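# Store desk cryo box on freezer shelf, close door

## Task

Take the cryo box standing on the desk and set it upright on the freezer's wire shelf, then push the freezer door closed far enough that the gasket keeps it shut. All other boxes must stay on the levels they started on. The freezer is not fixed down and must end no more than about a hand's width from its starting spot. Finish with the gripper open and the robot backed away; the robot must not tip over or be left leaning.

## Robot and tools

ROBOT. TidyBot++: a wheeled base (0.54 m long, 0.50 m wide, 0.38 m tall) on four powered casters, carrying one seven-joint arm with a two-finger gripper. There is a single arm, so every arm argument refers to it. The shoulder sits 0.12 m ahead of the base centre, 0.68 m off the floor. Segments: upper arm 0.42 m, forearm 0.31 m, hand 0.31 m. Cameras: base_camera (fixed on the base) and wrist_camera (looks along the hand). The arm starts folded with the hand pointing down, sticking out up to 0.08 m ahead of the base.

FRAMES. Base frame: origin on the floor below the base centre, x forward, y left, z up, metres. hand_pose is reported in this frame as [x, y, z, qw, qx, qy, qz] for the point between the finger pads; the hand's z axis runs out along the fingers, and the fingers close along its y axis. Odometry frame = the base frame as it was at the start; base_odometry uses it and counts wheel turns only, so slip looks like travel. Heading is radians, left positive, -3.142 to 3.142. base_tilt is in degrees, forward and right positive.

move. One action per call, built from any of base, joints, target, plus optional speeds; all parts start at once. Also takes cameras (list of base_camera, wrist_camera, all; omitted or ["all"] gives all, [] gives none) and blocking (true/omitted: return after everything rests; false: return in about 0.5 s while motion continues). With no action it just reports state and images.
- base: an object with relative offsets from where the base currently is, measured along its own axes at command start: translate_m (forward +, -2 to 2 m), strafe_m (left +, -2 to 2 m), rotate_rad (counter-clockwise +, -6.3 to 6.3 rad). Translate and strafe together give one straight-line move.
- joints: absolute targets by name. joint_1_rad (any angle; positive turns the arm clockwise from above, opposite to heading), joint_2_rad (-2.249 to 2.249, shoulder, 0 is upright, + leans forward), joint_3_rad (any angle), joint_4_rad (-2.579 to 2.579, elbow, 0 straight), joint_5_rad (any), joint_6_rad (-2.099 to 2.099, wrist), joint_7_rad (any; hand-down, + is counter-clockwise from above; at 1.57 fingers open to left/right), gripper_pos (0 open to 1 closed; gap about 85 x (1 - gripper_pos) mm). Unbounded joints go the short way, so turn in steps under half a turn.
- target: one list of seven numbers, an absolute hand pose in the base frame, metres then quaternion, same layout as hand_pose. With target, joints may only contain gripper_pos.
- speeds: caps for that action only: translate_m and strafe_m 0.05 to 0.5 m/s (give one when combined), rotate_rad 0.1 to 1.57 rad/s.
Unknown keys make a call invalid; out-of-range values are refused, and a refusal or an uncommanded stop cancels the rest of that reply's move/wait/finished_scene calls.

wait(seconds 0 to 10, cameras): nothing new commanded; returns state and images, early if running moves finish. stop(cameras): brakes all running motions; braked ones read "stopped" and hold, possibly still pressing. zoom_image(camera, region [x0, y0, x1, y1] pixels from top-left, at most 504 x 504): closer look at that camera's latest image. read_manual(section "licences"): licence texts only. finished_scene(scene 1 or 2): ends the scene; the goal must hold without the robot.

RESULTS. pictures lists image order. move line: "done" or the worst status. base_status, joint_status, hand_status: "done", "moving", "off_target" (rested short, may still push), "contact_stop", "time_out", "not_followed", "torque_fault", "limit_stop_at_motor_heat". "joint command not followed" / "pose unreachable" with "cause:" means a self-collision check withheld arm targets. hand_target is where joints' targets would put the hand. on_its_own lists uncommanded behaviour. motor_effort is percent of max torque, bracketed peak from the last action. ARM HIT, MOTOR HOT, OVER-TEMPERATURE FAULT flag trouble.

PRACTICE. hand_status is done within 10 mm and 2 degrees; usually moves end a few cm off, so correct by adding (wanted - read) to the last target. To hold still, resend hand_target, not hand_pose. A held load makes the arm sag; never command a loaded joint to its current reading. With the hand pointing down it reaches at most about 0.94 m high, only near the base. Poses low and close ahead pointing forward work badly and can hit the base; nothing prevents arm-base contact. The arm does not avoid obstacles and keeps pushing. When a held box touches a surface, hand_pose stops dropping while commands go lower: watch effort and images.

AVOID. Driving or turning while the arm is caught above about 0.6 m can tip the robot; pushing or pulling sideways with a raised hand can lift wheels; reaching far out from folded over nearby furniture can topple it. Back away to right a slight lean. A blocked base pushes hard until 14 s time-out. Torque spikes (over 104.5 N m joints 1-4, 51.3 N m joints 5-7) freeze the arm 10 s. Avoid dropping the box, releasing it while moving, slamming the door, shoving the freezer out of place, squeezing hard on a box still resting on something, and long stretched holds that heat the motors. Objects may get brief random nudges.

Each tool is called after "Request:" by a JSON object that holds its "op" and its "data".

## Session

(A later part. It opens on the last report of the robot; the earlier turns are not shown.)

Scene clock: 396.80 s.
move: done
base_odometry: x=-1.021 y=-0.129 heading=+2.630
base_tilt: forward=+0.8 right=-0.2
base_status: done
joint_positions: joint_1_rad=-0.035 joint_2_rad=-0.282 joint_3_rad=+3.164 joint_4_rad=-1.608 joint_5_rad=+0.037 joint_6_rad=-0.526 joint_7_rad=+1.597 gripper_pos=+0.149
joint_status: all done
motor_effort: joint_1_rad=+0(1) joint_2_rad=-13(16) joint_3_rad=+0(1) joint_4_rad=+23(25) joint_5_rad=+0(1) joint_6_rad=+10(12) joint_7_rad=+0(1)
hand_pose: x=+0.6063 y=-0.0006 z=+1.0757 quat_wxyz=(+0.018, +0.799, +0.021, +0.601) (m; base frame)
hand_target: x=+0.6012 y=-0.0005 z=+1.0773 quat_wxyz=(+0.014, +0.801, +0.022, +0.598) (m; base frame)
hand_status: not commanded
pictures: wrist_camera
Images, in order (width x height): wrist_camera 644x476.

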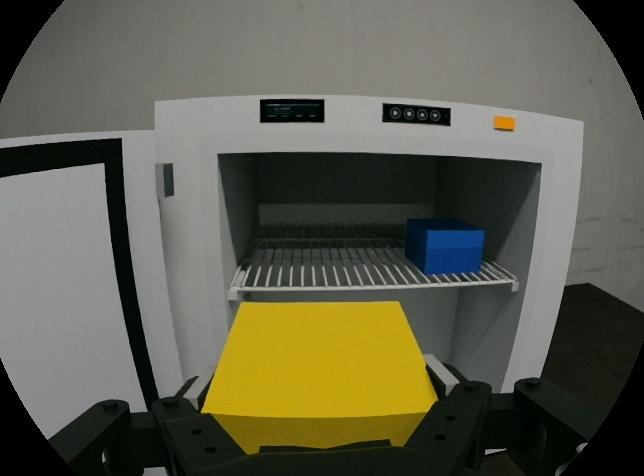

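Request:
{"op": "move", "data": {"joints": {"joint_4_rad":-1.59,"joint_6_rad":-0.6}, "base": {"translate_m":0.1}, "speeds": {"translate_m":0.15}, "cameras": ["wrist_camera"]}}

Scene clock: 418.17 s.
move: done
base_odometry: x=-1.109 y=-0.080 heading=+2.631
base_tilt: forward=+0.9 right=-0.2
base_status: done
joint_positions: joint_1_rad=-0.035 joint_2_rad=-0.280 joint_3_rad=+3.164 joint_4_rad=-1.599 joint_5_rad=+0.037 joint_6_rad=-0.579 joint_7_rad=+1.597 gripper_pos=+0.149
joint_status: all done
motor_effort: joint_1_rad=+1(1) joint_2_rad=-13(17) joint_3_rad=+0(1) joint_4_rad=+23(24) joint_5_rad=+0(1) joint_6_rad=+11(11) joint_7_rad=+0(1)
hand_pose: x=+0.6024 y=-0.0011 z=+1.0645 quat_wxyz=(+0.018, +0.812, +0.021, +0.582) (m; base frame)
hand_target: x=+0.5965 y=-0.0005 z=+1.0685 quat_wxyz=(+0.013, +0.813, +0.023, +0.581) (m; base frame)
hand_status: not commanded
pictures: wrist_camera
Images, in order (width x height): wrist_camera 644x476.

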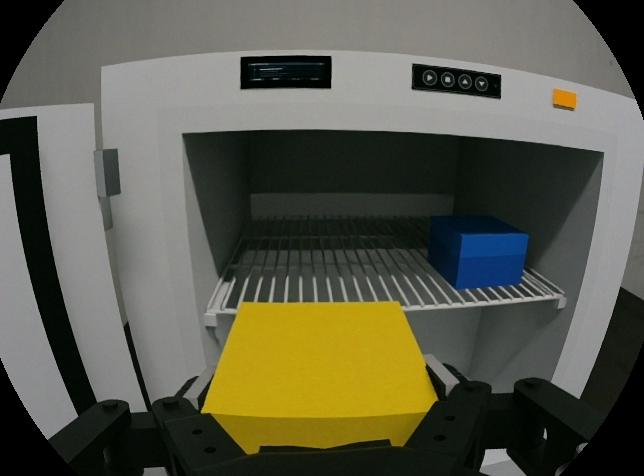

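Request:
{"op": "move", "data": {"base": {"translate_m":0.1}, "speeds": {"translate_m":0.12}, "cameras": ["wrist_camera"]}}

Scene clock: 425.47 s.
move: done
base_odometry: x=-1.196 y=-0.031 heading=+2.631
base_tilt: forward=+0.9 right=-0.1
base_status: done
joint_positions: joint_1_rad=-0.035 joint_2_rad=-0.279 joint_3_rad=+3.164 joint_4_rad=-1.599 joint_5_rad=+0.037 joint_6_rad=-0.579 joint_7_rad=+1.597 gripper_pos=+0.149
joint_status: not commanded
motor_effort: joint_1_rad=+1(1) joint_2_rad=-13(17) joint_3_rad=-1(1) joint_4_rad=+23(24) joint_5_rad=-1(1) joint_6_rad=+10(11) joint_7_rad=-1(1)
hand_pose: x=+0.6027 y=-0.0010 z=+1.0642 quat_wxyz=(+0.018, +0.813, +0.021, +0.582) (m; base frame)
hand_target: x=+0.5965 y=-0.0005 z=+1.0685 quat_wxyz=(+0.013, +0.813, +0.023, +0.581) (m; base frame)
hand_status: not commanded
pictures: wrist_camera
Images, in order (width x height): wrist_camera 644x476.

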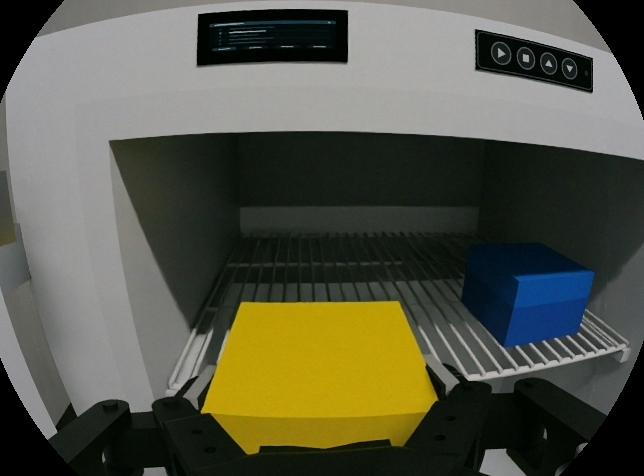

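Request:
{"op": "move", "data": {"base": {"translate_m":0.085}, "speeds": {"translate_m":0.1}, "cameras": ["wrist_camera"]}}

Scene clock: 431.30 s.
move: done
base_odometry: x=-1.270 y=+0.011 heading=+2.631
base_tilt: forward=+0.8 right=-0.1
base_status: done
joint_positions: joint_1_rad=-0.035 joint_2_rad=-0.279 joint_3_rad=+3.164 joint_4_rad=-1.599 joint_5_rad=+0.037 joint_6_rad=-0.579 joint_7_rad=+1.597 gripper_pos=+0.149
joint_status: not commanded
motor_effort: joint_1_rad=+0(1) joint_2_rad=-13(17) joint_3_rad=+0(1) joint_4_rad=+23(23) joint_5_rad=+1(1) joint_6_rad=+11(11) joint_7_rad=+0(1)
hand_pose: x=+0.6028 y=-0.0010 z=+1.0641 quat_wxyz=(+0.018, +0.813, +0.021, +0.582) (m; base frame)
hand_target: x=+0.5965 y=-0.0005 z=+1.0685 quat_wxyz=(+0.013, +0.813, +0.023, +0.581) (m; base frame)
hand_status: not commanded
pictures: wrist_camera
Images, in order (width x height): wrist_camera 644x476.

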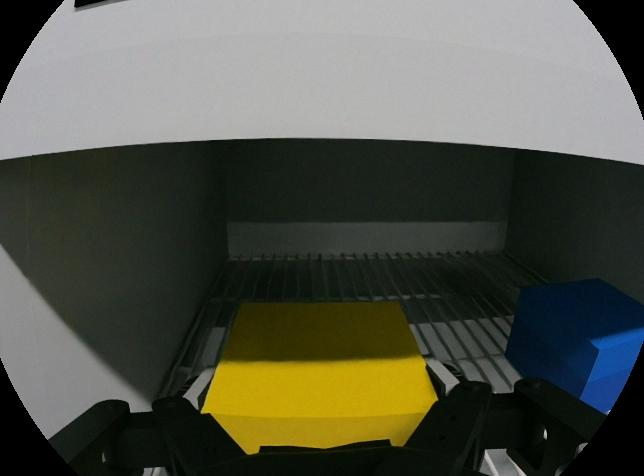

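Request:
{"op": "move", "data": {"joints": {"joint_4_rad":-1.64,"joint_6_rad":-0.56}, "cameras": []}}

Request:
{"op": "move", "data": {"joints": {"joint_4_rad":-1.69,"joint_6_rad":-0.51}, "cameras": ["wrist_camera"]}}

Scene clock: 440.43 s.
move: done
base_odometry: x=-1.270 y=+0.010 heading=+2.631
base_tilt: forward=+0.9 right=-0.1
base_status: not commanded
joint_positions: joint_1_rad=-0.035 joint_2_rad=-0.279 joint_3_rad=+3.164 joint_4_rad=-1.619 joint_5_rad=+0.037 joint_6_rad=-0.569 joint_7_rad=+1.597 gripper_pos=+0.149
joint_status: all done
motor_effort: joint_1_rad=+1(1) joint_2_rad=-11(13) joint_3_rad=+0(1) joint_4_rad=+21(23) joint_5_rad=+0(1) joint_6_rad=+9(11) joint_7_rad=+0(0)
hand_pose: x=+0.6031 y=-0.0009 z=+1.0553 quat_wxyz=(+0.018, +0.816, +0.021, +0.578) (m; base frame)
hand_target: x=+0.5993 y=-0.0003 z=+1.0503 quat_wxyz=(+0.013, +0.816, +0.023, +0.577) (m; base frame)
hand_status: not commanded
pictures: none
No camera images: "cameras" was empty.

Scene clock: 441.17 s.
move: off_target
base_odometry: x=-1.270 y=+0.010 heading=+2.631
base_tilt: forward=+0.9 right=-0.2
base_status: not commanded
joint_positions: joint_1_rad=-0.035 joint_2_rad=-0.287 joint_3_rad=+3.164 joint_4_rad=-1.647 joint_5_rad=+0.037 joint_6_rad=-0.526 joint_7_rad=+1.597 gripper_pos=+0.149
joint_status: joint_4_rad off_target (ended at -1.647, target -1.690); the others done
motor_effort: joint_1_rad=+0(1) joint_2_rad=-7(11) joint_3_rad=-1(1) joint_4_rad=+17(22) joint_5_rad=-1(1) joint_6_rad=+6(9) joint_7_rad=+0(0)
hand_pose: x=+0.6034 y=-0.0005 z=+1.0550 quat_wxyz=(+0.018, +0.809, +0.021, +0.587) (m; base frame)
hand_target: x=+0.6024 y=-0.0002 z=+1.0349 quat_wxyz=(+0.013, +0.816, +0.023, +0.577) (m; base frame)
hand_status: not commanded
pictures: wrist_camera
Images, in order (width x height): wrist_camera 644x476.

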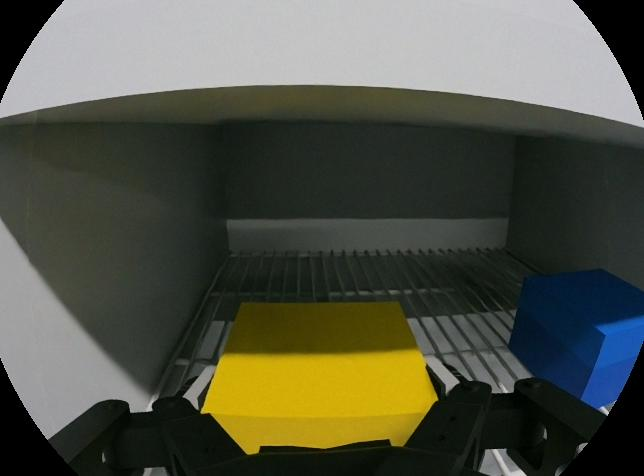

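Request:
{"op": "move", "data": {"joints": {"joint_4_rad":-1.665,"joint_6_rad":-0.56}, "cameras": []}}

Request:
{"op": "move", "data": {"joints": {"gripper_pos":0}, "cameras": ["wrist_camera"]}}

Scene clock: 449.07 s.
move: done
base_odometry: x=-1.270 y=+0.010 heading=+2.631
base_tilt: forward=+0.9 right=-0.2
base_status: not commanded
joint_positions: joint_1_rad=-0.035 joint_2_rad=-0.287 joint_3_rad=+3.164 joint_4_rad=-1.642 joint_5_rad=+0.037 joint_6_rad=-0.537 joint_7_rad=+1.597 gripper_pos=+0.149
joint_status: all done
motor_effort: joint_1_rad=+1(1) joint_2_rad=-9(10) joint_3_rad=+1(1) joint_4_rad=+18(18) joint_5_rad=+1(1) joint_6_rad=+5(6) joint_7_rad=+0(0)
hand_pose: x=+0.6025 y=-0.0006 z=+1.0550 quat_wxyz=(+0.018, +0.810, +0.021, +0.585) (m; base frame)
hand_target: x=+0.5983 y=-0.0002 z=+1.0353 quat_wxyz=(+0.013, +0.823, +0.023, +0.567) (m; base frame)
hand_status: not commanded
pictures: none
No camera images: "cameras" was empty.

Scene clock: 449.90 s.
move: done
base_odometry: x=-1.270 y=+0.010 heading=+2.631
base_tilt: forward=+0.9 right=-0.2
base_status: not commanded
joint_positions: joint_1_rad=-0.035 joint_2_rad=-0.287 joint_3_rad=+3.164 joint_4_rad=-1.649 joint_5_rad=+0.037 joint_6_rad=-0.539 joint_7_rad=+1.598 gripper_pos=+0.000
joint_status: all done
motor_effort: joint_1_rad=+1(1) joint_2_rad=-11(12) joint_3_rad=+0(1) joint_4_rad=+21(22) joint_5_rad=+0(1) joint_6_rad=+9(9) joint_7_rad=-1(1)
hand_pose: x=+0.6021 y=-0.0006 z=+1.0501 quat_wxyz=(+0.018, +0.813, +0.022, +0.581) (m; base frame)
hand_target: x=+0.5983 y=-0.0002 z=+1.0353 quat_wxyz=(+0.013, +0.823, +0.023, +0.567) (m; base frame)
hand_status: not commanded
pictures: wrist_camera
Images, in order (width x height): wrist_camera 644x476.

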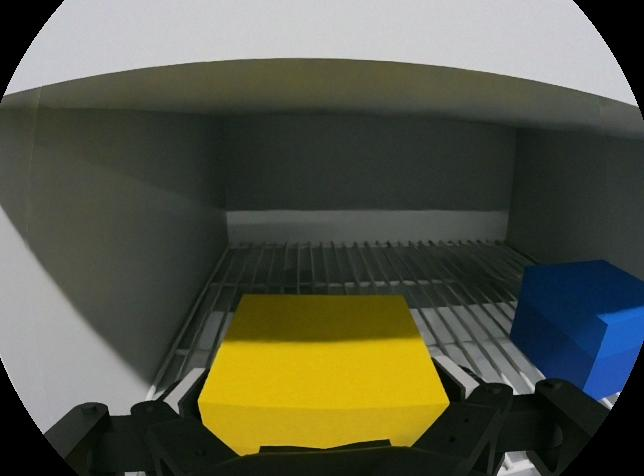

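Request:
{"op": "move", "data": {"joints": {"joint_4_rad":-1.635,"joint_6_rad":-0.59}, "cameras": []}}

Request:
{"op": "move", "data": {"base": {"translate_m":-0.15}, "speeds": {"translate_m":0.15}, "cameras": ["wrist_camera"]}}

Request:
{"op": "move", "data": {"base": {"translate_m":-0.5}, "joints": {"gripper_pos":1}, "cameras": ["wrist_camera"]}}

Scene clock: 458.70 s.
move: done
base_odometry: x=-1.270 y=+0.010 heading=+2.631
base_tilt: forward=+0.9 right=-0.1
base_status: not commanded
joint_positions: joint_1_rad=-0.035 joint_2_rad=-0.287 joint_3_rad=+3.164 joint_4_rad=-1.633 joint_5_rad=+0.037 joint_6_rad=-0.555 joint_7_rad=+1.598 gripper_pos=+0.000
joint_status: all done
motor_effort: joint_1_rad=+1(1) joint_2_rad=-11(12) joint_3_rad=+0(1) joint_4_rad=+21(23) joint_5_rad=+0(1) joint_6_rad=+9(9) joint_7_rad=+0(1)
hand_pose: x=+0.6010 y=-0.0008 z=+1.0546 quat_wxyz=(+0.018, +0.813, +0.021, +0.581) (m; base frame)
hand_target: x=+0.5963 y=-0.0003 z=+1.0445 quat_wxyz=(+0.013, +0.823, +0.023, +0.567) (m; base frame)
hand_status: not commanded
pictures: none
No camera images: "cameras" was empty.

Scene clock: 460.33 s.
move: done
base_odometry: x=-1.139 y=-0.063 heading=+2.631
base_tilt: forward=+0.9 right=-0.2
base_status: done
joint_positions: joint_1_rad=-0.035 joint_2_rad=-0.288 joint_3_rad=+3.164 joint_4_rad=-1.633 joint_5_rad=+0.037 joint_6_rad=-0.555 joint_7_rad=+1.598 gripper_pos=+0.000
joint_status: not commanded
motor_effort: joint_1_rad=+1(1) joint_2_rad=-11(16) joint_3_rad=+1(2) joint_4_rad=+21(22) joint_5_rad=+0(1) joint_6_rad=+9(9) joint_7_rad=+0(1)
hand_pose: x=+0.6008 y=-0.0009 z=+1.0548 quat_wxyz=(+0.018, +0.813, +0.021, +0.581) (m; base frame)
hand_target: x=+0.5963 y=-0.0003 z=+1.0445 quat_wxyz=(+0.013, +0.823, +0.023, +0.567) (m; base frame)
hand_status: not commanded
pictures: wrist_camera
Images, in order (width x height): wrist_camera 644x476.

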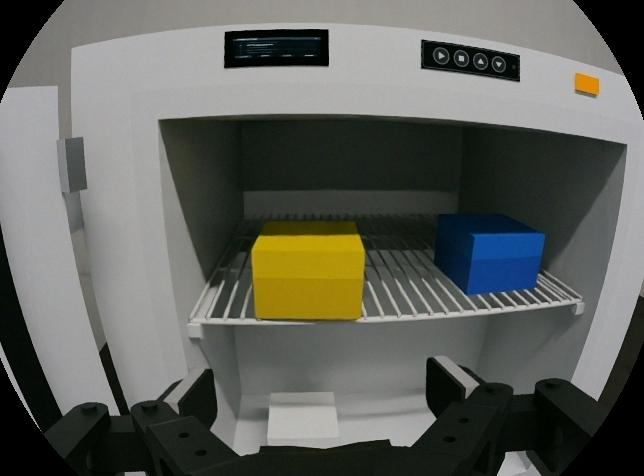

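Scene clock: 462.57 s.
move: done
base_odometry: x=-0.703 y=-0.308 heading=+2.631
base_tilt: forward=+0.9 right=-0.1
base_status: done
joint_positions: joint_1_rad=-0.035 joint_2_rad=-0.293 joint_3_rad=+3.164 joint_4_rad=-1.633 joint_5_rad=+0.037 joint_6_rad=-0.555 joint_7_rad=+1.598 gripper_pos=+0.999
joint_status: all done
motor_effort: joint_1_rad=+1(1) joint_2_rad=-11(15) joint_3_rad=+0(1) joint_4_rad=+22(22) joint_5_rad=+1(1) joint_6_rad=+9(10) joint_7_rad=+0(1)
hand_pose: x=+0.5990 y=-0.0009 z=+1.0571 quat_wxyz=(+0.018, +0.812, +0.021, +0.583) (m; base frame)
hand_target: x=+0.5963 y=-0.0003 z=+1.0445 quat_wxyz=(+0.013, +0.823, +0.023, +0.567) (m; base frame)
hand_status: not commanded
pictures: wrist_camera
Images, in order (width x height): wrist_camera 644x476.

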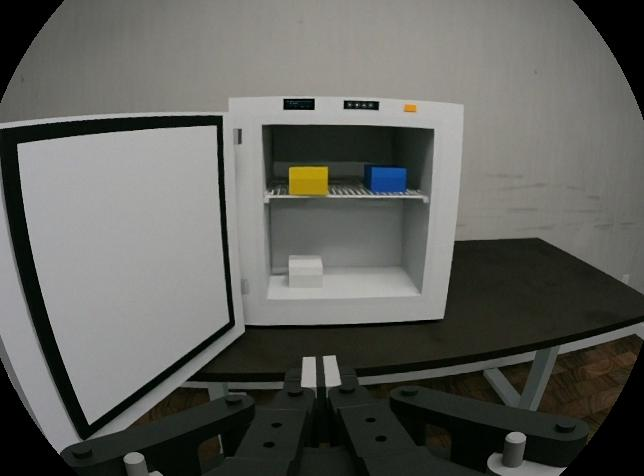

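Request:
{"op": "move", "data": {"base": {"translate_m":-0.06,"strafe_m":1.107,"rotate_rad":-1.571}, "joints": {"joint_1_rad":-0.03,"joint_2_rad":-0.325,"joint_4_rad":-2.262,"joint_6_rad":0.3,"joint_7_rad":1.62,"joint_5_rad":0}, "cameras": ["wrist_camera"]}}

Scene clock: 513.87 s.
move: done
base_odometry: x=-1.192 y=-1.303 heading=+1.059
base_tilt: forward=+0.8 right=-0.1
base_status: done
joint_positions: joint_1_rad=-0.034 joint_2_rad=-0.310 joint_3_rad=+3.166 joint_4_rad=-2.239 joint_5_rad=+0.037 joint_6_rad=+0.261 joint_7_rad=+1.598 gripper_pos=+0.999
joint_status: all done
motor_effort: joint_1_rad=+0(2) joint_2_rad=-10(13) joint_3_rad=+0(2) joint_4_rad=+20(23) joint_5_rad=-1(1) joint_6_rad=+9(10) joint_7_rad=+0(1)
hand_pose: x=+0.5950 y=+0.0074 z=+0.9420 quat_wxyz=(+0.011, +0.740, +0.028, +0.672) (m; base frame)
hand_target: x=+0.5891 y=+0.0004 z=+0.9474 quat_wxyz=(+0.012, +0.730, +0.016, +0.683) (m; base frame)
hand_status: not commanded
pictures: wrist_camera
Images, in order (width x height): wrist_camera 644x476.

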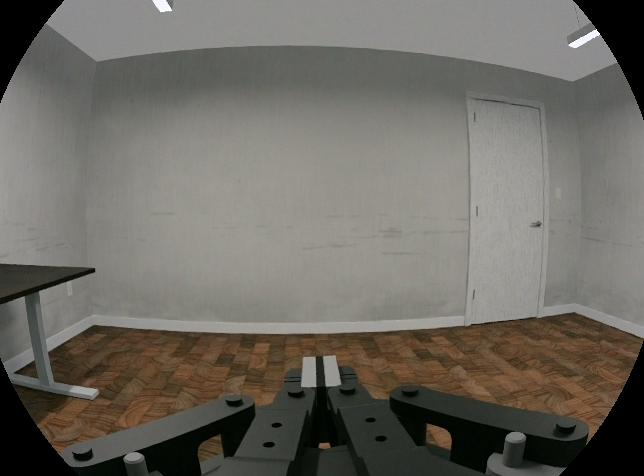

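Request:
{"op": "move", "data": {"base": {"strafe_m":0.6}, "joints": {"joint_6_rad":0.35}, "cameras": ["wrist_camera"]}}

Scene clock: 520.50 s.
move: done
base_odometry: x=-1.715 y=-1.009 heading=+1.060
base_tilt: forward=+0.8 right=-0.2
base_status: done
joint_positions: joint_1_rad=-0.034 joint_2_rad=-0.310 joint_3_rad=+3.165 joint_4_rad=-2.241 joint_5_rad=+0.037 joint_6_rad=+0.319 joint_7_rad=+1.598 gripper_pos=+0.999
joint_status: all done
motor_effort: joint_1_rad=+1(2) joint_2_rad=-10(11) joint_3_rad=+0(3) joint_4_rad=+21(22) joint_5_rad=+0(1) joint_6_rad=+9(11) joint_7_rad=+0(1)
hand_pose: x=+0.5960 y=+0.0081 z=+0.9591 quat_wxyz=(+0.011, +0.721, +0.028, +0.692) (m; base frame)
hand_target: x=+0.5898 y=+0.0003 z=+0.9630 quat_wxyz=(+0.013, +0.713, +0.015, +0.701) (m; base frame)
hand_status: not commanded
pictures: wrist_camera
Images, in order (width x height): wrist_camera 644x476.

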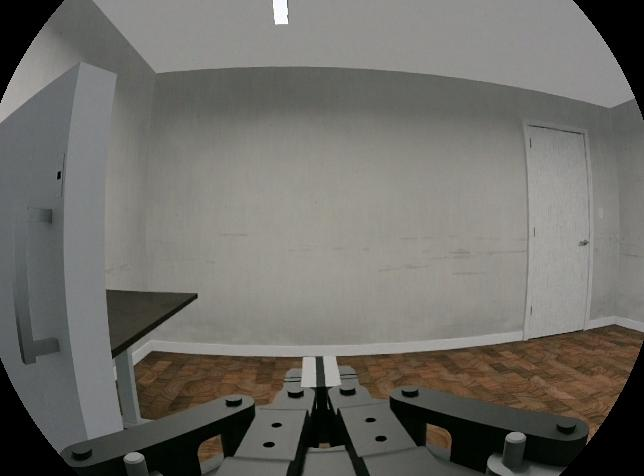

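Request:
{"op": "move", "data": {"base": {"strafe_m":0.41}, "speeds": {"strafe_m":0.3}, "cameras": ["wrist_camera"]}}

Scene clock: 531.07 s.
move: done
base_odometry: x=-2.073 y=-0.809 heading=+1.060
base_tilt: forward=+0.8 right=-0.2
base_status: done
joint_positions: joint_1_rad=-0.033 joint_2_rad=-0.310 joint_3_rad=+3.167 joint_4_rad=-2.241 joint_5_rad=+0.037 joint_6_rad=+0.319 joint_7_rad=+1.598 gripper_pos=+0.999
joint_status: not commanded
motor_effort: joint_1_rad=+1(1) joint_2_rad=-10(11) joint_3_rad=+0(2) joint_4_rad=+21(21) joint_5_rad=+0(2) joint_6_rad=+9(10) joint_7_rad=+0(1)
hand_pose: x=+0.5960 y=+0.0071 z=+0.9591 quat_wxyz=(+0.011, +0.721, +0.027, +0.692) (m; base frame)
hand_target: x=+0.5898 y=+0.0003 z=+0.9630 quat_wxyz=(+0.013, +0.713, +0.015, +0.701) (m; base frame)
hand_status: not commanded
pictures: wrist_camera
Images, in order (width x height): wrist_camera 644x476.

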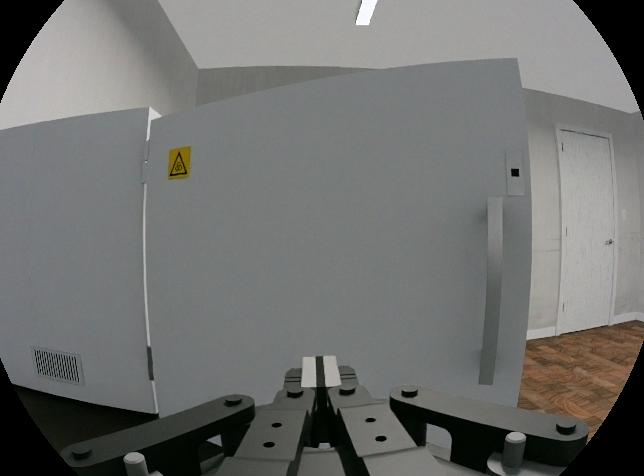

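Request:
{"op": "move", "data": {"base": {"translate_m":0.32,"strafe_m":-0.04}, "speeds": {"translate_m":0.15}, "cameras": ["wrist_camera"]}}

Scene clock: 540.33 s.
move: done
base_odometry: x=-1.882 y=-0.549 heading=+1.060
base_tilt: forward=+0.9 right=-0.2
base_status: done
joint_positions: joint_1_rad=-0.033 joint_2_rad=-0.314 joint_3_rad=+3.167 joint_4_rad=-2.242 joint_5_rad=+0.037 joint_6_rad=+0.319 joint_7_rad=+1.598 gripper_pos=+0.999
joint_status: not commanded
motor_effort: joint_1_rad=+0(2) joint_2_rad=-10(13) joint_3_rad=+1(2) joint_4_rad=+21(24) joint_5_rad=-1(1) joint_6_rad=+9(10) joint_7_rad=+0(1)
hand_pose: x=+0.5947 y=+0.0071 z=+0.9603 quat_wxyz=(+0.011, +0.720, +0.027, +0.693) (m; base frame)
hand_target: x=+0.5898 y=+0.0003 z=+0.9630 quat_wxyz=(+0.013, +0.713, +0.015, +0.701) (m; base frame)
hand_status: not commanded
pictures: wrist_camera
Images, in order (width x height): wrist_camera 644x476.

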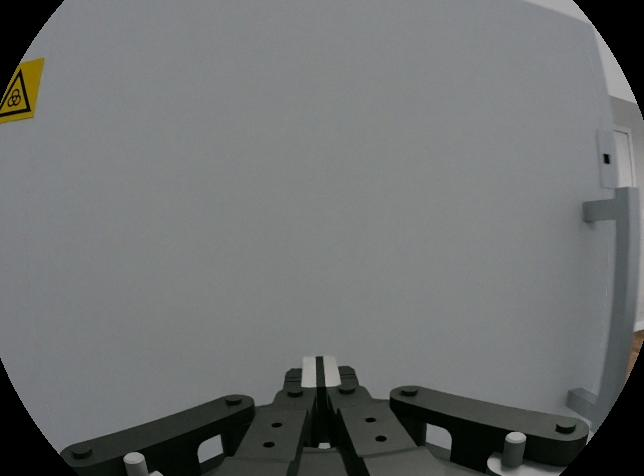

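Request:
{"op": "move", "data": {"base": {"translate_m":0.145,"strafe_m":-0.245,"rotate_rad":0.35}, "speeds": {"translate_m":0.2,"rotate_rad":0.25}, "cameras": ["wrist_camera"]}}

Request:
{"op": "move", "data": {"base": {"translate_m":0.14,"strafe_m":-0.21,"rotate_rad":0.35}, "speeds": {"translate_m":0.2,"rotate_rad":0.25}, "cameras": ["wrist_camera"]}}

Scene clock: 552.20 s.
move: done
base_odometry: x=-1.597 y=-0.542 heading=+1.411
base_tilt: forward=+0.9 right=-0.1
base_status: done
joint_positions: joint_1_rad=-0.033 joint_2_rad=-0.314 joint_3_rad=+3.168 joint_4_rad=-2.242 joint_5_rad=+0.037 joint_6_rad=+0.319 joint_7_rad=+1.598 gripper_pos=+0.999
joint_status: not commanded
motor_effort: joint_1_rad=+1(1) joint_2_rad=-10(11) joint_3_rad=+0(2) joint_4_rad=+21(21) joint_5_rad=+0(2) joint_6_rad=+9(10) joint_7_rad=+0(1)
hand_pose: x=+0.5947 y=+0.0067 z=+0.9603 quat_wxyz=(+0.011, +0.720, +0.027, +0.693) (m; base frame)
hand_target: x=+0.5898 y=+0.0003 z=+0.9630 quat_wxyz=(+0.013, +0.713, +0.015, +0.701) (m; base frame)
hand_status: not commanded
pictures: wrist_camera
Images, in order (width x height): wrist_camera 644x476.

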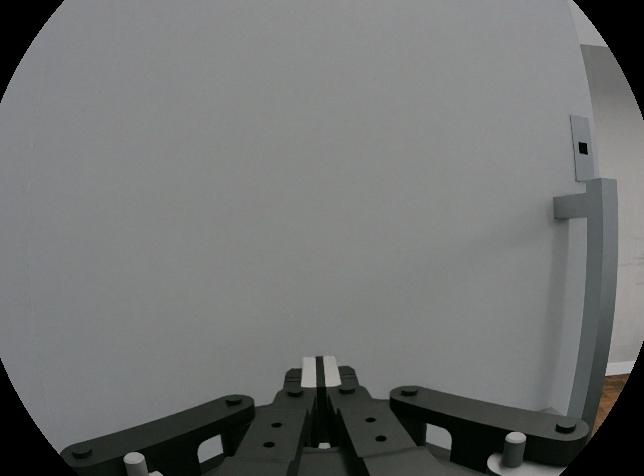

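Scene clock: 554.20 s.
move: done
base_odometry: x=-1.367 y=-0.437 heading=+1.761
base_tilt: forward=+0.9 right=-0.1
base_status: done
joint_positions: joint_1_rad=-0.033 joint_2_rad=-0.316 joint_3_rad=+3.168 joint_4_rad=-2.243 joint_5_rad=+0.037 joint_6_rad=+0.319 joint_7_rad=+1.598 gripper_pos=+0.999
joint_status: not commanded
motor_effort: joint_1_rad=+1(2) joint_2_rad=-10(13) joint_3_rad=+1(2) joint_4_rad=+21(23) joint_5_rad=+0(1) joint_6_rad=+9(10) joint_7_rad=+0(1)
hand_pose: x=+0.5943 y=+0.0065 z=+0.9606 quat_wxyz=(+0.012, +0.720, +0.026, +0.694) (m; base frame)
hand_target: x=+0.5898 y=+0.0003 z=+0.9630 quat_wxyz=(+0.013, +0.713, +0.015, +0.701) (m; base frame)
hand_status: not commanded
pictures: wrist_camera
Images, in order (width x height): wrist_camera 644x476.

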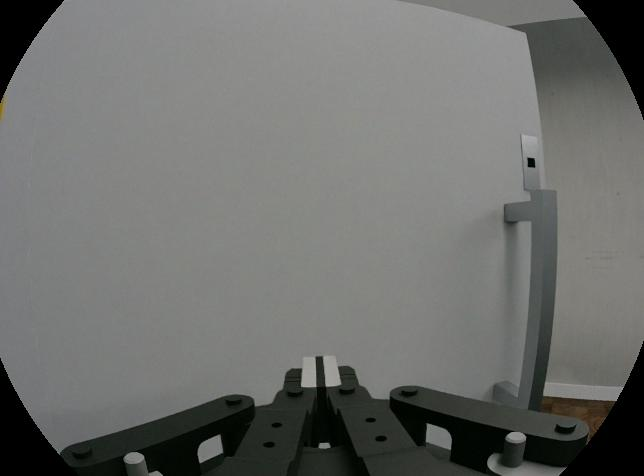

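Request:
{"op": "move", "data": {"base": {"translate_m":0.14,"strafe_m":-0.21,"rotate_rad":0.35}, "speeds": {"translate_m":0.2,"rotate_rad":0.25}, "cameras": ["wrist_camera"]}}

Request:
{"op": "move", "data": {"base": {"translate_m":0.13,"strafe_m":-0.21,"rotate_rad":0.35}, "speeds": {"translate_m":0.2,"rotate_rad":0.25}, "cameras": ["wrist_camera"]}}

Scene clock: 563.83 s.
move: done
base_odometry: x=-1.188 y=-0.260 heading=+2.111
base_tilt: forward=+0.8 right=-0.1
base_status: done
joint_positions: joint_1_rad=-0.033 joint_2_rad=-0.316 joint_3_rad=+3.169 joint_4_rad=-2.243 joint_5_rad=+0.037 joint_6_rad=+0.319 joint_7_rad=+1.598 gripper_pos=+0.999
joint_status: not commanded
motor_effort: joint_1_rad=+1(2) joint_2_rad=-10(12) joint_3_rad=+0(3) joint_4_rad=+21(22) joint_5_rad=+0(1) joint_6_rad=+9(10) joint_7_rad=+0(1)
hand_pose: x=+0.5941 y=+0.0061 z=+0.9605 quat_wxyz=(+0.012, +0.720, +0.026, +0.694) (m; base frame)
hand_target: x=+0.5898 y=+0.0003 z=+0.9630 quat_wxyz=(+0.013, +0.713, +0.015, +0.701) (m; base frame)
hand_status: not commanded
pictures: wrist_camera
Images, in order (width x height): wrist_camera 644x476.

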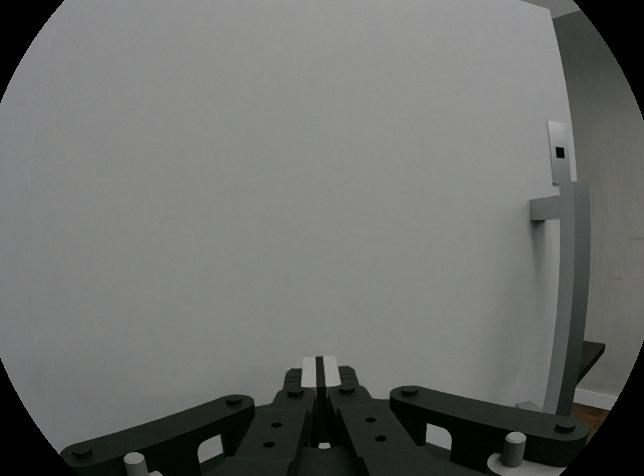

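Scene clock: 565.80 s.
move: done
base_odometry: x=-1.074 y=-0.040 heading=+2.461
base_tilt: forward=+0.8 right=-0.1
base_status: done
joint_positions: joint_1_rad=-0.033 joint_2_rad=-0.316 joint_3_rad=+3.169 joint_4_rad=-2.244 joint_5_rad=+0.037 joint_6_rad=+0.319 joint_7_rad=+1.598 gripper_pos=+0.999
joint_status: not commanded
motor_effort: joint_1_rad=+1(2) joint_2_rad=-10(12) joint_3_rad=+1(1) joint_4_rad=+21(22) joint_5_rad=+0(2) joint_6_rad=+9(10) joint_7_rad=+0(1)
hand_pose: x=+0.5940 y=+0.0059 z=+0.9605 quat_wxyz=(+0.012, +0.720, +0.026, +0.694) (m; base frame)
hand_target: x=+0.5898 y=+0.0003 z=+0.9630 quat_wxyz=(+0.013, +0.713, +0.015, +0.701) (m; base frame)
hand_status: not commanded
pictures: wrist_camera
Images, in order (width x height): wrist_camera 644x476.

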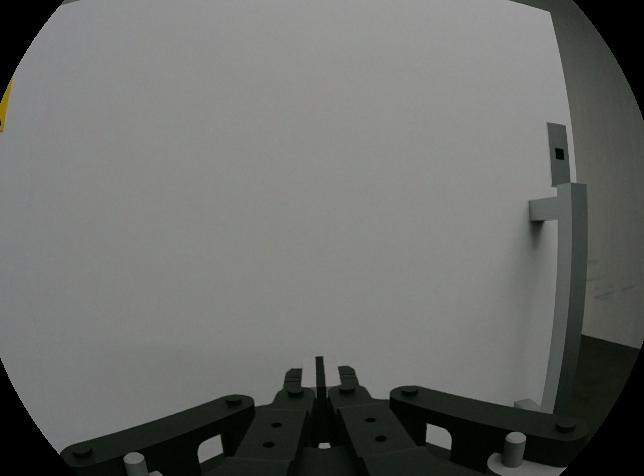

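Request:
{"op": "move", "data": {"base": {"rotate_rad":0.17,"translate_m":0.05,"strafe_m":-0.12}, "speeds": {"translate_m":0.12,"rotate_rad":0.15}}}

Scene clock: 588.23 s.
move: done
base_odometry: x=-1.038 y=+0.085 heading=+2.632
base_tilt: forward=+0.9 right=-0.1
base_status: done
joint_positions: joint_1_rad=-0.033 joint_2_rad=-0.316 joint_3_rad=+3.169 joint_4_rad=-2.244 joint_5_rad=+0.037 joint_6_rad=+0.319 joint_7_rad=+1.598 gripper_pos=+0.999
joint_status: not commanded
motor_effort: joint_1_rad=+1(2) joint_2_rad=-10(11) joint_3_rad=+0(2) joint_4_rad=+21(21) joint_5_rad=-1(1) joint_6_rad=+9(10) joint_7_rad=+0(1)
hand_pose: x=+0.5940 y=+0.0059 z=+0.9605 quat_wxyz=(+0.012, +0.720, +0.026, +0.694) (m; base frame)
hand_target: x=+0.5898 y=+0.0003 z=+0.9630 quat_wxyz=(+0.013, +0.713, +0.015, +0.701) (m; base frame)
hand_status: not commanded
pictures: base_camera, wrist_camera
Images, in order (width x height): base_camera 644x364, wrist_camera 644x476.

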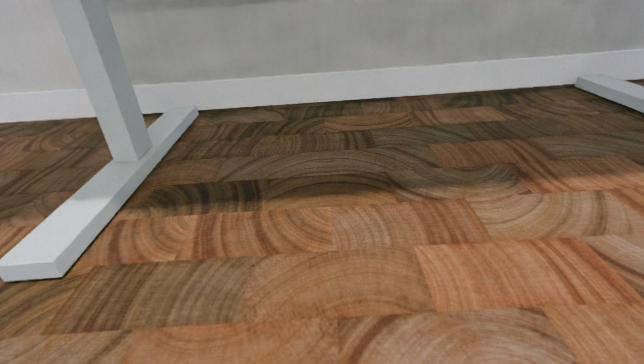

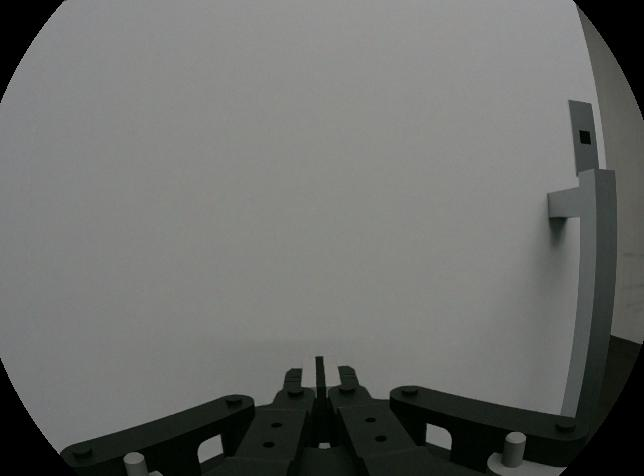

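Request:
{"op": "move", "data": {"base": {"translate_m":0.05,"strafe_m":-0.03}, "speeds": {"translate_m":0.08}, "cameras": ["wrist_camera"]}}

Request:
{"op": "move", "data": {"base": {"translate_m":0.03}, "speeds": {"translate_m":0.05}, "cameras": ["wrist_camera"]}}

Scene clock: 594.33 s.
move: done
base_odometry: x=-1.067 y=+0.135 heading=+2.632
base_tilt: forward=+0.9 right=-0.2
base_status: done
joint_positions: joint_1_rad=-0.033 joint_2_rad=-0.324 joint_3_rad=+3.168 joint_4_rad=-2.251 joint_5_rad=+0.037 joint_6_rad=+0.320 joint_7_rad=+1.598 gripper_pos=+0.999
joint_status: not commanded
motor_effort: joint_1_rad=+0(5) joint_2_rad=-10(11) joint_3_rad=+0(5) joint_4_rad=+21(26) joint_5_rad=+0(2) joint_6_rad=+9(11) joint_7_rad=+0(1)
hand_pose: x=+0.5910 y=+0.0066 z=+0.9599 quat_wxyz=(+0.011, +0.719, +0.026, +0.694) (m; base frame)
hand_target: x=+0.5898 y=+0.0003 z=+0.9630 quat_wxyz=(+0.013, +0.713, +0.015, +0.701) (m; base frame)
hand_status: not commanded
pictures: wrist_camera
Images, in order (width x height): wrist_camera 644x476.

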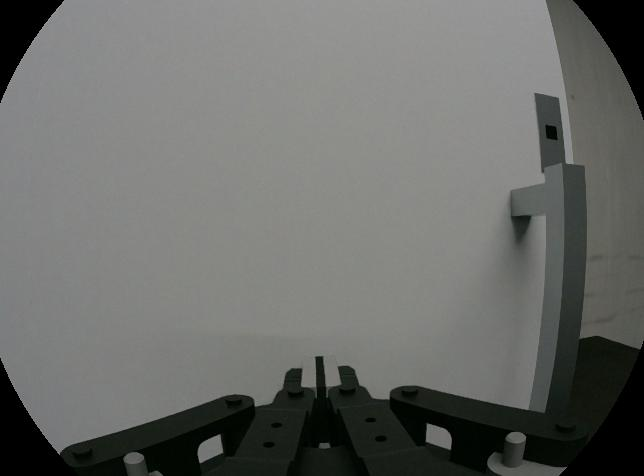

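Scene clock: 595.30 s.
move: done
base_odometry: x=-1.092 y=+0.150 heading=+2.632
base_tilt: forward=+0.8 right=-0.2
base_status: done
joint_positions: joint_1_rad=-0.033 joint_2_rad=-0.396 joint_3_rad=+3.167 joint_4_rad=-2.305 joint_5_rad=+0.037 joint_6_rad=+0.320 joint_7_rad=+1.598 gripper_pos=+0.999
joint_status: not commanded
motor_effort: joint_1_rad=+2(3) joint_2_rad=+8(12) joint_3_rad=+2(3) joint_4_rad=+32(35) joint_5_rad=-1(1) joint_6_rad=+14(14) joint_7_rad=-1(1)
hand_pose: x=+0.5646 y=+0.0067 z=+0.9598 quat_wxyz=(+0.011, +0.713, +0.026, +0.700) (m; base frame)
hand_target: x=+0.5898 y=+0.0003 z=+0.9630 quat_wxyz=(+0.013, +0.713, +0.015, +0.701) (m; base frame)
hand_status: not commanded
pictures: wrist_camera
Images, in order (width x height): wrist_camera 644x476.

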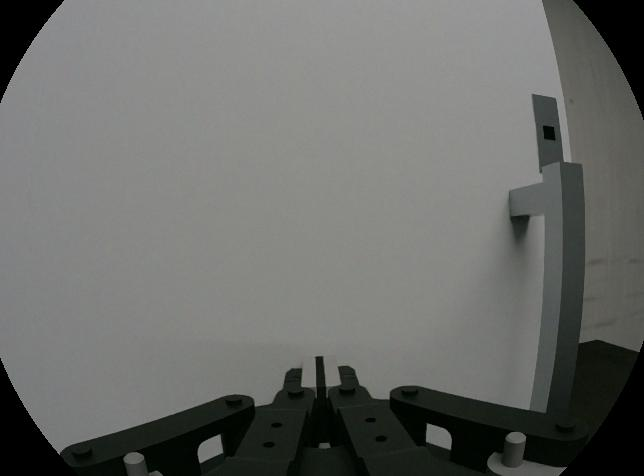

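Request:
{"op": "move", "data": {"base": {"translate_m":-0.45,"strafe_m":-0.15}}}

Scene clock: 600.27 s.
move: done
base_odometry: x=-0.626 y=+0.061 heading=+2.632
base_tilt: forward=+0.8 right=-0.2
base_status: done
joint_positions: joint_1_rad=-0.033 joint_2_rad=-0.327 joint_3_rad=+3.167 joint_4_rad=-2.256 joint_5_rad=+0.037 joint_6_rad=+0.326 joint_7_rad=+1.598 gripper_pos=+0.999
joint_status: not commanded
motor_effort: joint_1_rad=+1(3) joint_2_rad=-9(13) joint_3_rad=+0(4) joint_4_rad=+21(31) joint_5_rad=+0(2) joint_6_rad=+9(12) joint_7_rad=+0(1)
hand_pose: x=+0.5896 y=+0.0069 z=+0.9601 quat_wxyz=(+0.011, +0.718, +0.027, +0.695) (m; base frame)
hand_target: x=+0.5898 y=+0.0003 z=+0.9630 quat_wxyz=(+0.013, +0.713, +0.015, +0.701) (m; base frame)
hand_status: not commanded
pictures: base_camera, wrist_camera
Images, in order (width x height): base_camera 644x364, wrist_camera 644x476.

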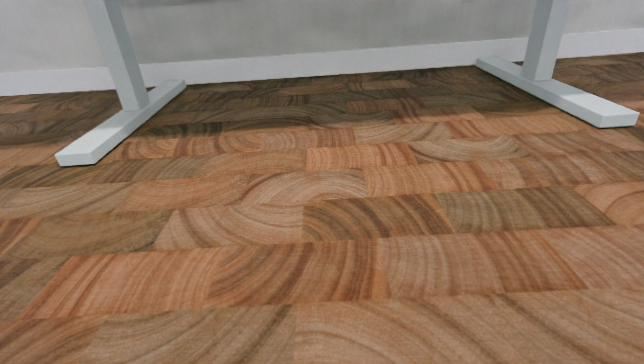

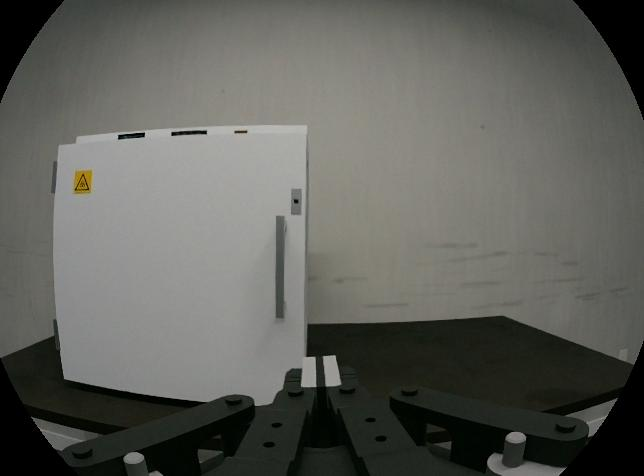

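Request:
{"op": "move", "data": {"base": {"strafe_m":-0.5,"rotate_rad":0.35}, "cameras": ["wrist_camera"]}}

Request:
{"op": "zoom_image", "data": {"camera": "wrist_camera", "region": [60, 80, 400, 420]}}

Scene clock: 607.97 s.
move: done
base_odometry: x=-0.382 y=+0.498 heading=+2.982
base_tilt: forward=+0.9 right=-0.1
base_status: done
joint_positions: joint_1_rad=-0.033 joint_2_rad=-0.327 joint_3_rad=+3.169 joint_4_rad=-2.256 joint_5_rad=+0.037 joint_6_rad=+0.326 joint_7_rad=+1.598 gripper_pos=+0.999
joint_status: not commanded
motor_effort: joint_1_rad=+0(3) joint_2_rad=-10(11) joint_3_rad=+0(3) joint_4_rad=+21(21) joint_5_rad=+0(1) joint_6_rad=+9(10) joint_7_rad=+0(1)
hand_pose: x=+0.5896 y=+0.0058 z=+0.9601 quat_wxyz=(+0.012, +0.718, +0.026, +0.695) (m; base frame)
hand_target: x=+0.5898 y=+0.0003 z=+0.9630 quat_wxyz=(+0.013, +0.713, +0.015, +0.701) (m; base frame)
hand_status: not commanded
pictures: wrist_camera
Images, in order (width x height): wrist_camera 644x476.

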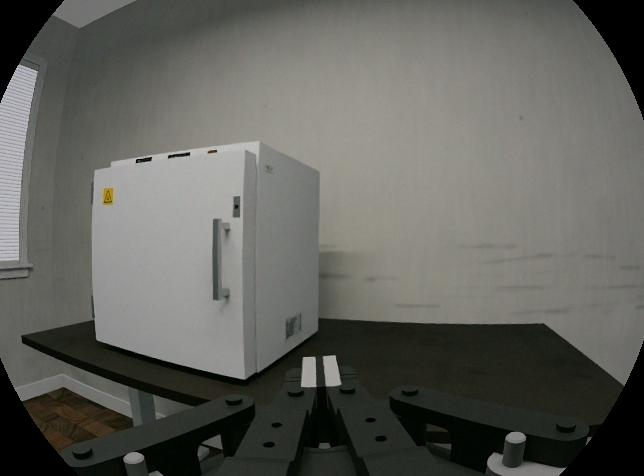

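Scaled by 1.482.

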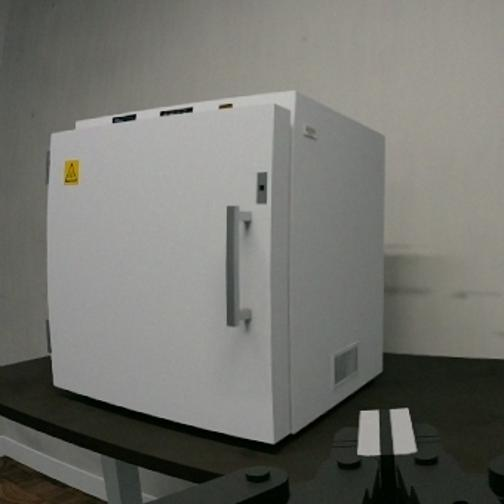

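Request:
{"op": "zoom_image", "data": {"camera": "wrist_camera", "region": [210, 130, 330, 250]}}

Request:
{"op": "zoom_image", "data": {"camera": "wrist_camera", "region": [210, 290, 330, 400]}}

Scaled by 4.200.

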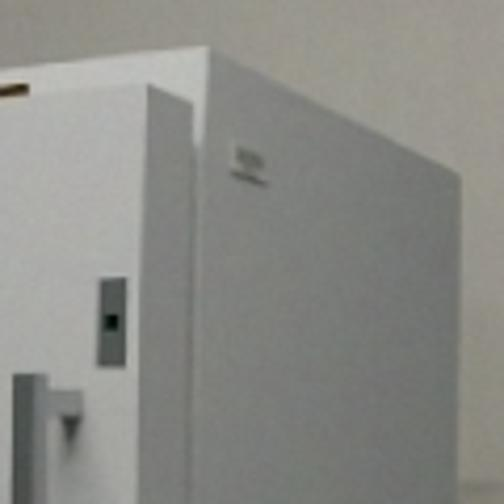

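Scaled by 4.200.

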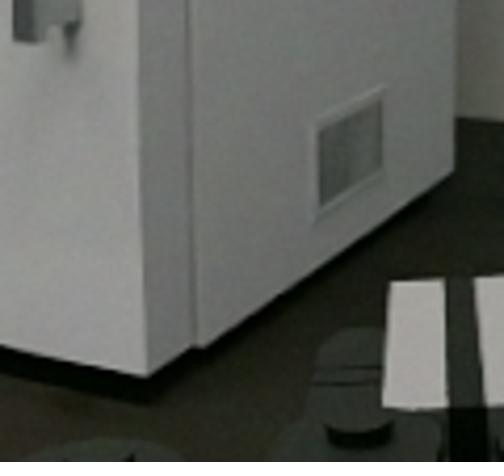

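Closed flush.

Request:
{"op": "finished_scene", "data": {"scene": 2}}

The scene is finished: the task was done.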